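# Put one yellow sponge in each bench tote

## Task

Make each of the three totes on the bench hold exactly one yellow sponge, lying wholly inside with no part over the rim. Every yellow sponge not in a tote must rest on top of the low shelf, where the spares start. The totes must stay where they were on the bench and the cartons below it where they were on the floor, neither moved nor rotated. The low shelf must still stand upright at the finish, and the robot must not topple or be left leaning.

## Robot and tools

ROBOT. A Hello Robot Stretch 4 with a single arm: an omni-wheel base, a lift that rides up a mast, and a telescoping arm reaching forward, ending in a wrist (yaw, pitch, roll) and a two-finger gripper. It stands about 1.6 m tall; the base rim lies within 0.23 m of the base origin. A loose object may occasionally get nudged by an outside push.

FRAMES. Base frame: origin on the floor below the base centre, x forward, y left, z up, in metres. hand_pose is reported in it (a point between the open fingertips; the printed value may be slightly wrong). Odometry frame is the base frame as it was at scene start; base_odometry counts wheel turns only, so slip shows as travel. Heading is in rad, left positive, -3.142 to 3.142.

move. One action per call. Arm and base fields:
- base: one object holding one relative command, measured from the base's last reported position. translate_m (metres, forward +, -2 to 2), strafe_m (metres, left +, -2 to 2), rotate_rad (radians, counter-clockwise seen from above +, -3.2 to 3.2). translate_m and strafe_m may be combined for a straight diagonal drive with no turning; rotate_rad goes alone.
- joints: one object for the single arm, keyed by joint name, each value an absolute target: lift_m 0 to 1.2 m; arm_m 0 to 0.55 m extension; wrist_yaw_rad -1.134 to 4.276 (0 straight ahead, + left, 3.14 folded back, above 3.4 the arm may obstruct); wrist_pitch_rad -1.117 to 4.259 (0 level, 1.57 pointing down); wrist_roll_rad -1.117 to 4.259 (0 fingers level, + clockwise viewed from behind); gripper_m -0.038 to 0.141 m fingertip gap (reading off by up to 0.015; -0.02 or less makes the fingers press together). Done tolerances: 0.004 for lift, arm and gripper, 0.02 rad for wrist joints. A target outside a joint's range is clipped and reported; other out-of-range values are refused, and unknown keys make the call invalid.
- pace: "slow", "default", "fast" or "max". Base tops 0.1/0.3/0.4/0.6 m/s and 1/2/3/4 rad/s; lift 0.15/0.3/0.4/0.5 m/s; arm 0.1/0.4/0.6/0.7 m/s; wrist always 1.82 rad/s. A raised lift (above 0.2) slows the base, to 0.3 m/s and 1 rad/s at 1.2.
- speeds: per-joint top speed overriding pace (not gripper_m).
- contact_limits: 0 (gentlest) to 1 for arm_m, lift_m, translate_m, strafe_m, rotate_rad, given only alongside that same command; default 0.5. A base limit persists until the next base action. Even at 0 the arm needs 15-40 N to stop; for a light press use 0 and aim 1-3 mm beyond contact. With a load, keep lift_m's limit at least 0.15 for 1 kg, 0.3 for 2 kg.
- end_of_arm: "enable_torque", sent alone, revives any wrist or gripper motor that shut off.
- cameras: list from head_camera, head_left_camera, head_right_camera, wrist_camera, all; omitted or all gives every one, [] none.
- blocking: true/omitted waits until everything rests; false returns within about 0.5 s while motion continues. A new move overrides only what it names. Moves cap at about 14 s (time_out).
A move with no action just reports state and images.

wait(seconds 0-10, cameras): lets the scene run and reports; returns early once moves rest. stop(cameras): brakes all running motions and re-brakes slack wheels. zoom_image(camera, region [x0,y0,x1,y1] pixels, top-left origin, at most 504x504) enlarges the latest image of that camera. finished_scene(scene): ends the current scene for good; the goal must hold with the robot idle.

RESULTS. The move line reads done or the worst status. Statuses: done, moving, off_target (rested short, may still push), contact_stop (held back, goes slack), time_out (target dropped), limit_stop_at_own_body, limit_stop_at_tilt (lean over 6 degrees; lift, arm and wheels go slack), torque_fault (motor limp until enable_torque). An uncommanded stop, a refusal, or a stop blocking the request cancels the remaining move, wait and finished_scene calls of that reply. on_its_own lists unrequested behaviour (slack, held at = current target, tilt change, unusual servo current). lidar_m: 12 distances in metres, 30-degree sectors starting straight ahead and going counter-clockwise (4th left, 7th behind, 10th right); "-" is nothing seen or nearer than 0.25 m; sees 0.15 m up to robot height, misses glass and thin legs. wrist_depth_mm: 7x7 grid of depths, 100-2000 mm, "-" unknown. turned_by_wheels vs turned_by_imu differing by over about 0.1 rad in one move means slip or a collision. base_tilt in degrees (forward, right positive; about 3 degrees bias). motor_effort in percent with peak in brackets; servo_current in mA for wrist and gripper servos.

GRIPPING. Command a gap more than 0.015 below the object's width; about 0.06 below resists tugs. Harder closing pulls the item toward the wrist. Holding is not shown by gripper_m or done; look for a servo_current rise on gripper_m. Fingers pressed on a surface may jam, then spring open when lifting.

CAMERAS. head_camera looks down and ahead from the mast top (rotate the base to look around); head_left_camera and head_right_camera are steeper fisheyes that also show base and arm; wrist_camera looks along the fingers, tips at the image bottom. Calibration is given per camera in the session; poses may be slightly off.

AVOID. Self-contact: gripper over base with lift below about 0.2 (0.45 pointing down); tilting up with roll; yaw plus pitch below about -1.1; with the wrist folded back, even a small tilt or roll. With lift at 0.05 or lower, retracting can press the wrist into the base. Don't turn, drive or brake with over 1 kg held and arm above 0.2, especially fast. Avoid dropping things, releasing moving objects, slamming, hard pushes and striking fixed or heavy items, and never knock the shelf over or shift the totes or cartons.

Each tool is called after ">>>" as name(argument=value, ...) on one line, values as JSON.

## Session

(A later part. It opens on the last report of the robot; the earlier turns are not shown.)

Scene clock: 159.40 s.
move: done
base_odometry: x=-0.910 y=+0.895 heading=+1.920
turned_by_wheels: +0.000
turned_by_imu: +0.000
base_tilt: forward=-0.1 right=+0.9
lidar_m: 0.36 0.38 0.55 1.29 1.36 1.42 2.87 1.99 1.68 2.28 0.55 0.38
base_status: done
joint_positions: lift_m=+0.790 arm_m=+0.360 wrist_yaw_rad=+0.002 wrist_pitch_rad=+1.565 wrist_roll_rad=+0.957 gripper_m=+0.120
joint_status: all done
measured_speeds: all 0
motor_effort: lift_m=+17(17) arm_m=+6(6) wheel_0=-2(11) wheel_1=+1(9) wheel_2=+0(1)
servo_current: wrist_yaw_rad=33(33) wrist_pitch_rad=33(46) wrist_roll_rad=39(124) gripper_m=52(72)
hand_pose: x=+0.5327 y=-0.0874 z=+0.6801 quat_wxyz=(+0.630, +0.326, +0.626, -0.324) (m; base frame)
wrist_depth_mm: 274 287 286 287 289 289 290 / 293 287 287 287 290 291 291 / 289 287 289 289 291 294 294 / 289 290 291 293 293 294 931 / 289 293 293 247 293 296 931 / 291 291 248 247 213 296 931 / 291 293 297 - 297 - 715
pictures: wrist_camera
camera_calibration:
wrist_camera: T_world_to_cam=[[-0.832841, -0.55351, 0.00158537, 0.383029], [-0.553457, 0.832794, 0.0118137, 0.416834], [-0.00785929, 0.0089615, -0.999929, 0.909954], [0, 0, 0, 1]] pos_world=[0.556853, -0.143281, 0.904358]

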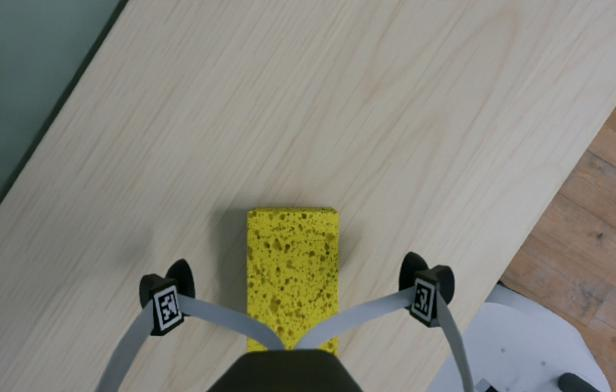

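>>> move(joints={"lift_m": 0.736}, cameras=[])

>>> move(joints={"gripper_m": 0.02}, cameras=[])

>>> move(joints={"lift_m": 0.9}, cameras=["wrist_camera"])

>>> move(joints={"arm_m": 0.0, "wrist_roll_rad": 0}, base={"translate_m": -1.75, "strafe_m": -0.843}, pace="fast", cameras=[])

>>> move(base={"rotate_rad": -1.564}, joints={"lift_m": 1.19}, cameras=[])

>>> move(base={"translate_m": 0.3}, cameras=[])

>>> move(joints={"arm_m": 0.255}, cameras=["wrist_camera"])

Scene clock: 170.57 s.
move: done
base_odometry: x=-0.910 y=+0.895 heading=+1.920
turned_by_wheels: +0.000
turned_by_imu: +0.000
base_tilt: forward=-0.1 right=+0.8
lidar_m: 0.35 0.39 0.55 1.31 1.37 1.42 2.86 1.97 1.70 2.27 0.55 0.41
base_status: not commanded
joint_positions: lift_m=+0.737 arm_m=+0.360 wrist_yaw_rad=+0.002 wrist_pitch_rad=+1.565 wrist_roll_rad=+0.957 gripper_m=+0.120
joint_status: all done
measured_speeds: all 0
motor_effort: lift_m=+12(18) arm_m=+5(6) wheel_0=-2(2) wheel_1=+1(1) wheel_2=+0(0)
servo_current: wrist_yaw_rad=33(33) wrist_pitch_rad=39(46) wrist_roll_rad=39(52) gripper_m=26(72)
hand_pose: x=+0.5327 y=-0.0874 z=+0.6265 quat_wxyz=(+0.630, +0.326, +0.626, -0.324) (m; base frame)
wrist_depth_mm: 244 236 236 236 237 237 238 / 236 236 237 236 238 239 240 / 238 237 238 238 240 241 241 / 238 238 239 240 241 242 242 / 239 240 240 196 243 242 245 / 240 240 211 197 195 243 878 / 242 240 242 - 244 245 -
pictures: none
No camera images: "cameras" was empty.

Scene clock: 172.43 s.
move: done
base_odometry: x=-0.910 y=+0.895 heading=+1.920
turned_by_wheels: +0.000
turned_by_imu: +0.000
base_tilt: forward=-0.2 right=+0.9
lidar_m: 0.37 0.39 0.54 1.30 1.40 1.43 2.85 2.01 1.69 2.27 0.56 0.40
base_status: not commanded
joint_positions: lift_m=+0.736 arm_m=+0.360 wrist_yaw_rad=+0.002 wrist_pitch_rad=+1.565 wrist_roll_rad=+0.958 gripper_m=+0.021
joint_status: all done
measured_speeds: all 0
motor_effort: lift_m=+16(16) arm_m=+5(6) wheel_0=-1(2) wheel_1=+1(1) wheel_2=+0(0)
servo_current: wrist_yaw_rad=33(39) wrist_pitch_rad=26(46) wrist_roll_rad=39(52) gripper_m=78(195)
hand_pose: x=+0.5327 y=-0.0874 z=+0.6261 quat_wxyz=(+0.630, +0.326, +0.626, -0.324) (m; base frame)
wrist_depth_mm: 249 235 234 236 235 236 235 / 236 236 236 236 236 236 236 / 237 237 236 237 238 236 236 / 237 237 237 236 236 237 238 / 238 239 238 186 238 239 239 / 239 241 187 187 183 239 866 / 241 240 240 189 240 240 -
pictures: none
No camera images: "cameras" was empty.

Scene clock: 174.20 s.
move: done
base_odometry: x=-0.910 y=+0.895 heading=+1.920
turned_by_wheels: +0.000
turned_by_imu: +0.000
base_tilt: forward=-0.1 right=+0.9
lidar_m: 0.36 0.38 0.53 1.29 1.38 1.41 2.85 2.00 1.67 2.28 0.55 0.38
base_status: not commanded
joint_positions: lift_m=+0.900 arm_m=+0.360 wrist_yaw_rad=+0.002 wrist_pitch_rad=+1.565 wrist_roll_rad=+0.958 gripper_m=+0.021
joint_status: all done
measured_speeds: all 0
motor_effort: lift_m=+23(26) arm_m=+6(6) wheel_0=-1(1) wheel_1=+1(1) wheel_2=+0(0)
servo_current: wrist_yaw_rad=26(39) wrist_pitch_rad=33(46) wrist_roll_rad=52(59) gripper_m=85(104)
hand_pose: x=+0.5327 y=-0.0874 z=+0.7896 quat_wxyz=(+0.630, +0.326, +0.626, -0.324) (m; base frame)
wrist_depth_mm: 268 355 397 399 397 399 402 / 298 397 399 404 399 399 1042 / 336 402 399 402 407 399 1025 / 379 404 402 402 404 404 1042 / 402 399 404 186 404 1025 1025 / 404 402 187 187 181 - 1060 / 407 407 404 189 - - 1042
pictures: wrist_camera
camera_calibration:
wrist_camera: T_world_to_cam=[[-0.832918, -0.553395, 0.00158832, 0.382912], [-0.553341, 0.832871, 0.0118142, 0.415487], [-0.00786081, 0.00896141, -0.999929, 1.01935], [0, 0, 0, 1]] pos_world=[0.556853, -0.143281, 1.01376]

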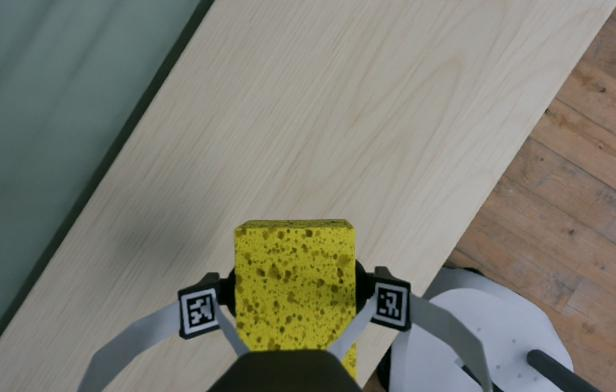

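Scene clock: 180.53 s.
move: done
base_odometry: x=+0.481 y=-0.461 heading=+1.920
turned_by_wheels: +0.000
turned_by_imu: -0.004
base_tilt: forward=-0.1 right=+0.9
lidar_m: 2.12 2.20 1.61 1.53 1.60 2.46 2.03 0.83 0.59 0.53 0.58 0.79
base_status: done
joint_positions: lift_m=+0.900 arm_m=+0.002 wrist_yaw_rad=+0.002 wrist_pitch_rad=+1.565 wrist_roll_rad=+0.002 gripper_m=+0.021
joint_status: all done
joint sent to its limit — arm_m, lower limit.
measured_speeds: all 0
motor_effort: lift_m=+23(23) arm_m=-6(9) wheel_0=-2(9) wheel_1=+0(12) wheel_2=-1(14)
servo_current: wrist_yaw_rad=33(39) wrist_pitch_rad=26(46) wrist_roll_rad=46(117) gripper_m=85(117)
hand_pose: x=+0.1744 y=-0.0874 z=+0.7896 quat_wxyz=(+0.709, +0.000, +0.705, +0.000) (m; base frame)
wrist_depth_mm: 1008 1008 1025 991 1008 917 741 / 991 1008 1025 1008 1008 1025 1025 / 1025 1008 1025 1025 1008 1008 741 / 1025 1025 1008 1008 1042 991 741 / 1042 1042 211 187 1060 1025 759 / 1042 1042 187 187 182 1042 1042 / 1060 1042 1042 188 1042 991 798
pictures: none
No camera images: "cameras" was empty.

Scene clock: 182.80 s.
move: done
base_odometry: x=+0.482 y=-0.461 heading=+0.357
turned_by_wheels: -1.563
turned_by_imu: -1.541
base_tilt: forward=-0.1 right=+0.9
lidar_m: 0.54 0.57 0.79 2.12 2.21 1.61 1.55 1.61 2.44 2.02 0.80 0.58
base_status: done
joint_positions: lift_m=+1.190 arm_m=+0.002 wrist_yaw_rad=+0.002 wrist_pitch_rad=+1.565 wrist_roll_rad=+0.002 gripper_m=+0.021
joint_status: all done
measured_speeds: all 0
motor_effort: lift_m=+23(27) arm_m=-5(6) wheel_0=+2(10) wheel_1=+0(9) wheel_2=+4(11)
servo_current: wrist_yaw_rad=26(39) wrist_pitch_rad=33(46) wrist_roll_rad=52(59) gripper_m=72(104)
hand_pose: x=+0.1744 y=-0.0874 z=+1.0796 quat_wxyz=(+0.709, +0.000, +0.705, +0.000) (m; base frame)
wrist_depth_mm: 1025 1138 1042 1281 1008 1281 - / 1160 1281 1255 1281 1308 1308 1281 / 1336 1308 1336 1308 1308 1308 1366 / 1308 1336 1336 1336 1336 1308 1308 / 1336 1336 1160 187 1336 1336 1336 / 1366 1308 187 187 182 1336 1336 / 1336 1366 1336 189 1366 1397 1366
pictures: none
No camera images: "cameras" was empty.

Scene clock: 185.27 s.
move: done
base_odometry: x=+0.762 y=-0.356 heading=+0.357
turned_by_wheels: +0.000
turned_by_imu: +0.000
base_tilt: forward=-0.2 right=+0.9
lidar_m: 0.25 0.25 0.36 2.17 2.20 1.90 1.85 1.95 2.10 2.02 0.35 0.27
base_status: done
joint_positions: lift_m=+1.190 arm_m=+0.002 wrist_yaw_rad=+0.002 wrist_pitch_rad=+1.565 wrist_roll_rad=+0.002 gripper_m=+0.021
joint_status: not commanded
measured_speeds: all 0
motor_effort: lift_m=+23(23) arm_m=-5(6) wheel_0=+4(11) wheel_1=+2(10) wheel_2=-1(12)
servo_current: wrist_yaw_rad=33(39) wrist_pitch_rad=20(46) wrist_roll_rad=52(59) gripper_m=72(98)
hand_pose: x=+0.1744 y=-0.0874 z=+1.0796 quat_wxyz=(+0.709, +0.000, +0.705, +0.000) (m; base frame)
wrist_depth_mm: 382 268 - 264 264 272 384 / 384 387 384 387 384 384 384 / 389 389 389 387 392 384 384 / 1336 1308 1336 1336 1308 1308 1281 / 1366 1308 1098 187 1308 1336 1336 / 1336 1336 187 188 182 1366 1336 / 1336 1336 1336 188 1366 1336 1336
pictures: none
No camera images: "cameras" was empty.

Scene clock: 187.13 s.
move: done
base_odometry: x=+0.762 y=-0.356 heading=+0.357
turned_by_wheels: +0.000
turned_by_imu: +0.000
base_tilt: forward=-0.1 right=+0.9
lidar_m: 0.25 0.26 0.37 2.17 2.21 1.91 1.83 1.94 2.11 2.02 0.38 0.26
base_status: not commanded
joint_positions: lift_m=+1.190 arm_m=+0.255 wrist_yaw_rad=+0.002 wrist_pitch_rad=+1.565 wrist_roll_rad=+0.002 gripper_m=+0.021
joint_status: all done
measured_speeds: all 0
motor_effort: lift_m=+23(23) arm_m=+5(9) wheel_0=+4(4) wheel_1=+2(2) wheel_2=-1(1)
servo_current: wrist_yaw_rad=20(39) wrist_pitch_rad=39(39) wrist_roll_rad=46(52) gripper_m=52(98)
hand_pose: x=+0.4277 y=-0.0874 z=+1.0796 quat_wxyz=(+0.709, +0.000, +0.705, +0.000) (m; base frame)
wrist_depth_mm: 382 294 384 379 336 273 382 / 387 289 379 336 359 273 387 / 387 387 268 268 384 285 389 / 387 276 - - 382 309 392 / 389 289 187 187 382 314 392 / 392 268 187 188 180 276 394 / 392 138 - 188 - 272 394
pictures: wrist_camera
camera_calibration:
wrist_camera: T_world_to_cam=[[-0.0288166, -0.999564, 0.00646042, -0.0931525], [-0.999541, 0.0288755, 0.00921661, 0.477303], [-0.00939914, -0.00619186, -0.999937, 1.30786], [0, 0, 0, 1]] pos_world=[0.486692, -0.0987961, 1.30398]

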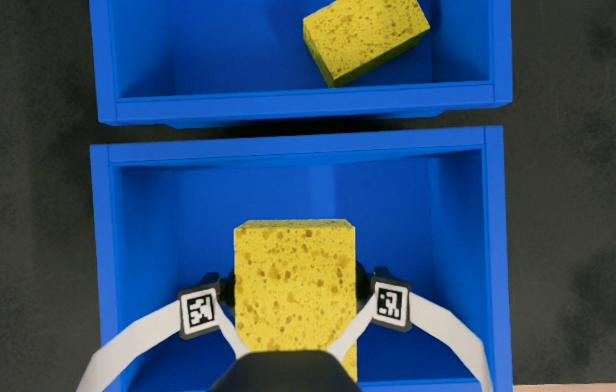

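>>> move(joints={"arm_m": 0.248, "lift_m": 1.1}, cameras=["wrist_camera"])

>>> move(joints={"lift_m": 1.047}, pace="slow", cameras=[])

>>> move(joints={"gripper_m": 0.09}, cameras=[])

>>> move(joints={"lift_m": 1.19}, cameras=["wrist_camera", "head_right_camera"])

Scene clock: 197.50 s.
move: done
base_odometry: x=+0.762 y=-0.356 heading=+0.357
turned_by_wheels: +0.000
turned_by_imu: +0.000
base_tilt: forward=-0.2 right=+0.9
lidar_m: 0.25 0.26 0.36 2.17 2.21 1.89 1.85 1.90 2.12 2.02 0.38 0.26
base_status: not commanded
joint_positions: lift_m=+1.100 arm_m=+0.248 wrist_yaw_rad=+0.002 wrist_pitch_rad=+1.565 wrist_roll_rad=+0.002 gripper_m=+0.021
joint_status: all done
measured_speeds: all 0
motor_effort: lift_m=+17(22) arm_m=-6(9) wheel_0=+4(4) wheel_1=+2(2) wheel_2=-1(1)
servo_current: wrist_yaw_rad=20(39) wrist_pitch_rad=33(46) wrist_roll_rad=39(52) gripper_m=85(91)
hand_pose: x=+0.4209 y=-0.0874 z=+0.9901 quat_wxyz=(+0.709, +0.000, +0.705, +0.000) (m; base frame)
wrist_depth_mm: 174 174 174 174 173 174 173 / 191 175 174 175 175 175 176 / 182 213 194 206 197 244 193 / 198 260 - - - 264 196 / 195 271 187 186 - 270 198 / 194 250 187 187 181 255 203 / 192 138 - 187 - - 204
pictures: wrist_camera
camera_calibration:
wrist_camera: T_world_to_cam=[[-0.0288165, -0.999564, 0.00646042, -0.0927703], [-0.999541, 0.0288754, 0.00921661, 0.471331], [-0.00939914, -0.00619186, -0.999937, 1.2183], [0, 0, 0, 1]] pos_world=[0.479892, -0.0987961, 1.21448]

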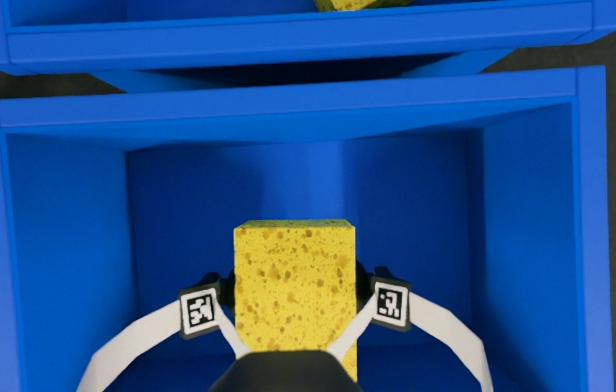

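Scene clock: 198.80 s.
move: done
base_odometry: x=+0.762 y=-0.356 heading=+0.357
turned_by_wheels: +0.000
turned_by_imu: +0.000
base_tilt: forward=-0.2 right=+0.9
lidar_m: 0.25 0.27 0.38 2.15 2.21 1.91 1.85 1.93 2.14 2.02 0.38 0.26
base_status: not commanded
joint_positions: lift_m=+1.047 arm_m=+0.248 wrist_yaw_rad=+0.002 wrist_pitch_rad=+1.565 wrist_roll_rad=+0.002 gripper_m=+0.021
joint_status: all done
measured_speeds: all 0
motor_effort: lift_m=+16(19) arm_m=-6(6) wheel_0=+4(4) wheel_1=+2(2) wheel_2=-1(1)
servo_current: wrist_yaw_rad=26(33) wrist_pitch_rad=39(46) wrist_roll_rad=33(52) gripper_m=72(98)
hand_pose: x=+0.4209 y=-0.0874 z=+0.9371 quat_wxyz=(+0.709, +0.000, +0.705, +0.000) (m; base frame)
wrist_depth_mm: 171 173 138 172 174 172 177 / 122 121 122 122 122 130 156 / 182 219 239 239 239 238 193 / 199 241 241 242 241 241 195 / 195 242 241 187 244 243 199 / 195 243 187 187 183 244 202 / 192 245 245 188 247 230 205
pictures: none
No camera images: "cameras" was empty.

Scene clock: 200.33 s.
move: done
base_odometry: x=+0.762 y=-0.356 heading=+0.357
turned_by_wheels: +0.000
turned_by_imu: +0.000
base_tilt: forward=-0.2 right=+0.9
lidar_m: 0.25 0.26 0.38 2.17 2.22 1.93 1.85 1.92 2.11 2.02 0.36 0.27
base_status: not commanded
joint_positions: lift_m=+1.047 arm_m=+0.248 wrist_yaw_rad=+0.002 wrist_pitch_rad=+1.565 wrist_roll_rad=+0.002 gripper_m=+0.090
joint_status: all done
measured_speeds: all 0
motor_effort: lift_m=+16(17) arm_m=-6(6) wheel_0=+4(4) wheel_1=+2(2) wheel_2=-1(1)
servo_current: wrist_yaw_rad=33(39) wrist_pitch_rad=39(39) wrist_roll_rad=33(52) gripper_m=52(143)
hand_pose: x=+0.4209 y=-0.0874 z=+0.9371 quat_wxyz=(+0.709, +0.000, +0.705, +0.000) (m; base frame)
wrist_depth_mm: 140 173 175 173 137 173 177 / 122 123 122 123 123 131 153 / 183 217 240 240 240 240 193 / 199 242 243 241 243 242 195 / 195 243 243 199 243 244 198 / 194 244 189 198 195 245 201 / 193 235 246 - 248 230 204
pictures: none
No camera images: "cameras" was empty.

Scene clock: 202.00 s.
move: done
base_odometry: x=+0.762 y=-0.356 heading=+0.357
turned_by_wheels: +0.000
turned_by_imu: +0.000
base_tilt: forward=-0.1 right=+0.9
lidar_m: 0.25 0.26 0.36 2.16 2.21 1.92 1.85 1.95 2.09 2.02 0.38 0.26
base_status: not commanded
joint_positions: lift_m=+1.190 arm_m=+0.248 wrist_yaw_rad=+0.002 wrist_pitch_rad=+1.565 wrist_roll_rad=+0.002 gripper_m=+0.090
joint_status: all done
measured_speeds: all 0
motor_effort: lift_m=+23(26) arm_m=-6(6) wheel_0=+4(4) wheel_1=+2(2) wheel_2=-1(1)
servo_current: wrist_yaw_rad=26(39) wrist_pitch_rad=33(46) wrist_roll_rad=46(59) gripper_m=13(72)
hand_pose: x=+0.4209 y=-0.0874 z=+1.0796 quat_wxyz=(+0.709, +0.000, +0.705, +0.000) (m; base frame)
wrist_depth_mm: 382 297 377 357 334 270 379 / 382 265 379 271 281 270 382 / 384 266 267 265 266 282 384 / 387 277 - 343 384 306 389 / 389 290 - 342 377 314 392 / 392 271 186 345 183 278 392 / 392 272 - - - 272 397
pictures: head_right_camera, wrist_camera
camera_calibration:
wrist_camera: T_world_to_cam=[[-0.0288165, -0.999564, 0.00646042, -0.0933485], [-0.999541, 0.0288754, 0.00921661, 0.470506], [-0.00939914, -0.00619186, -0.999937, 1.30779], [0, 0, 0, 1]] pos_world=[0.479892, -0.0987961, 1.30398]

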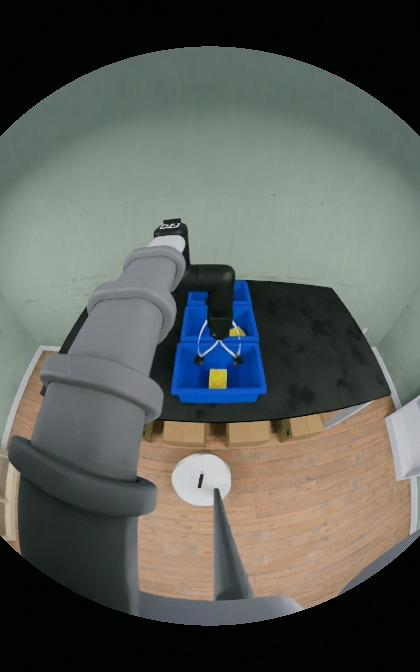

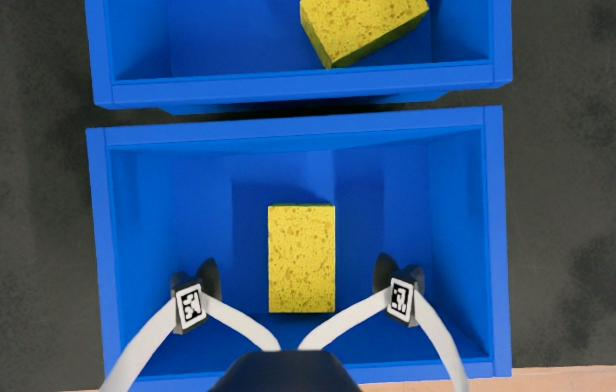

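>>> finished_scene(scene=3)

The scene is finished: the task was done.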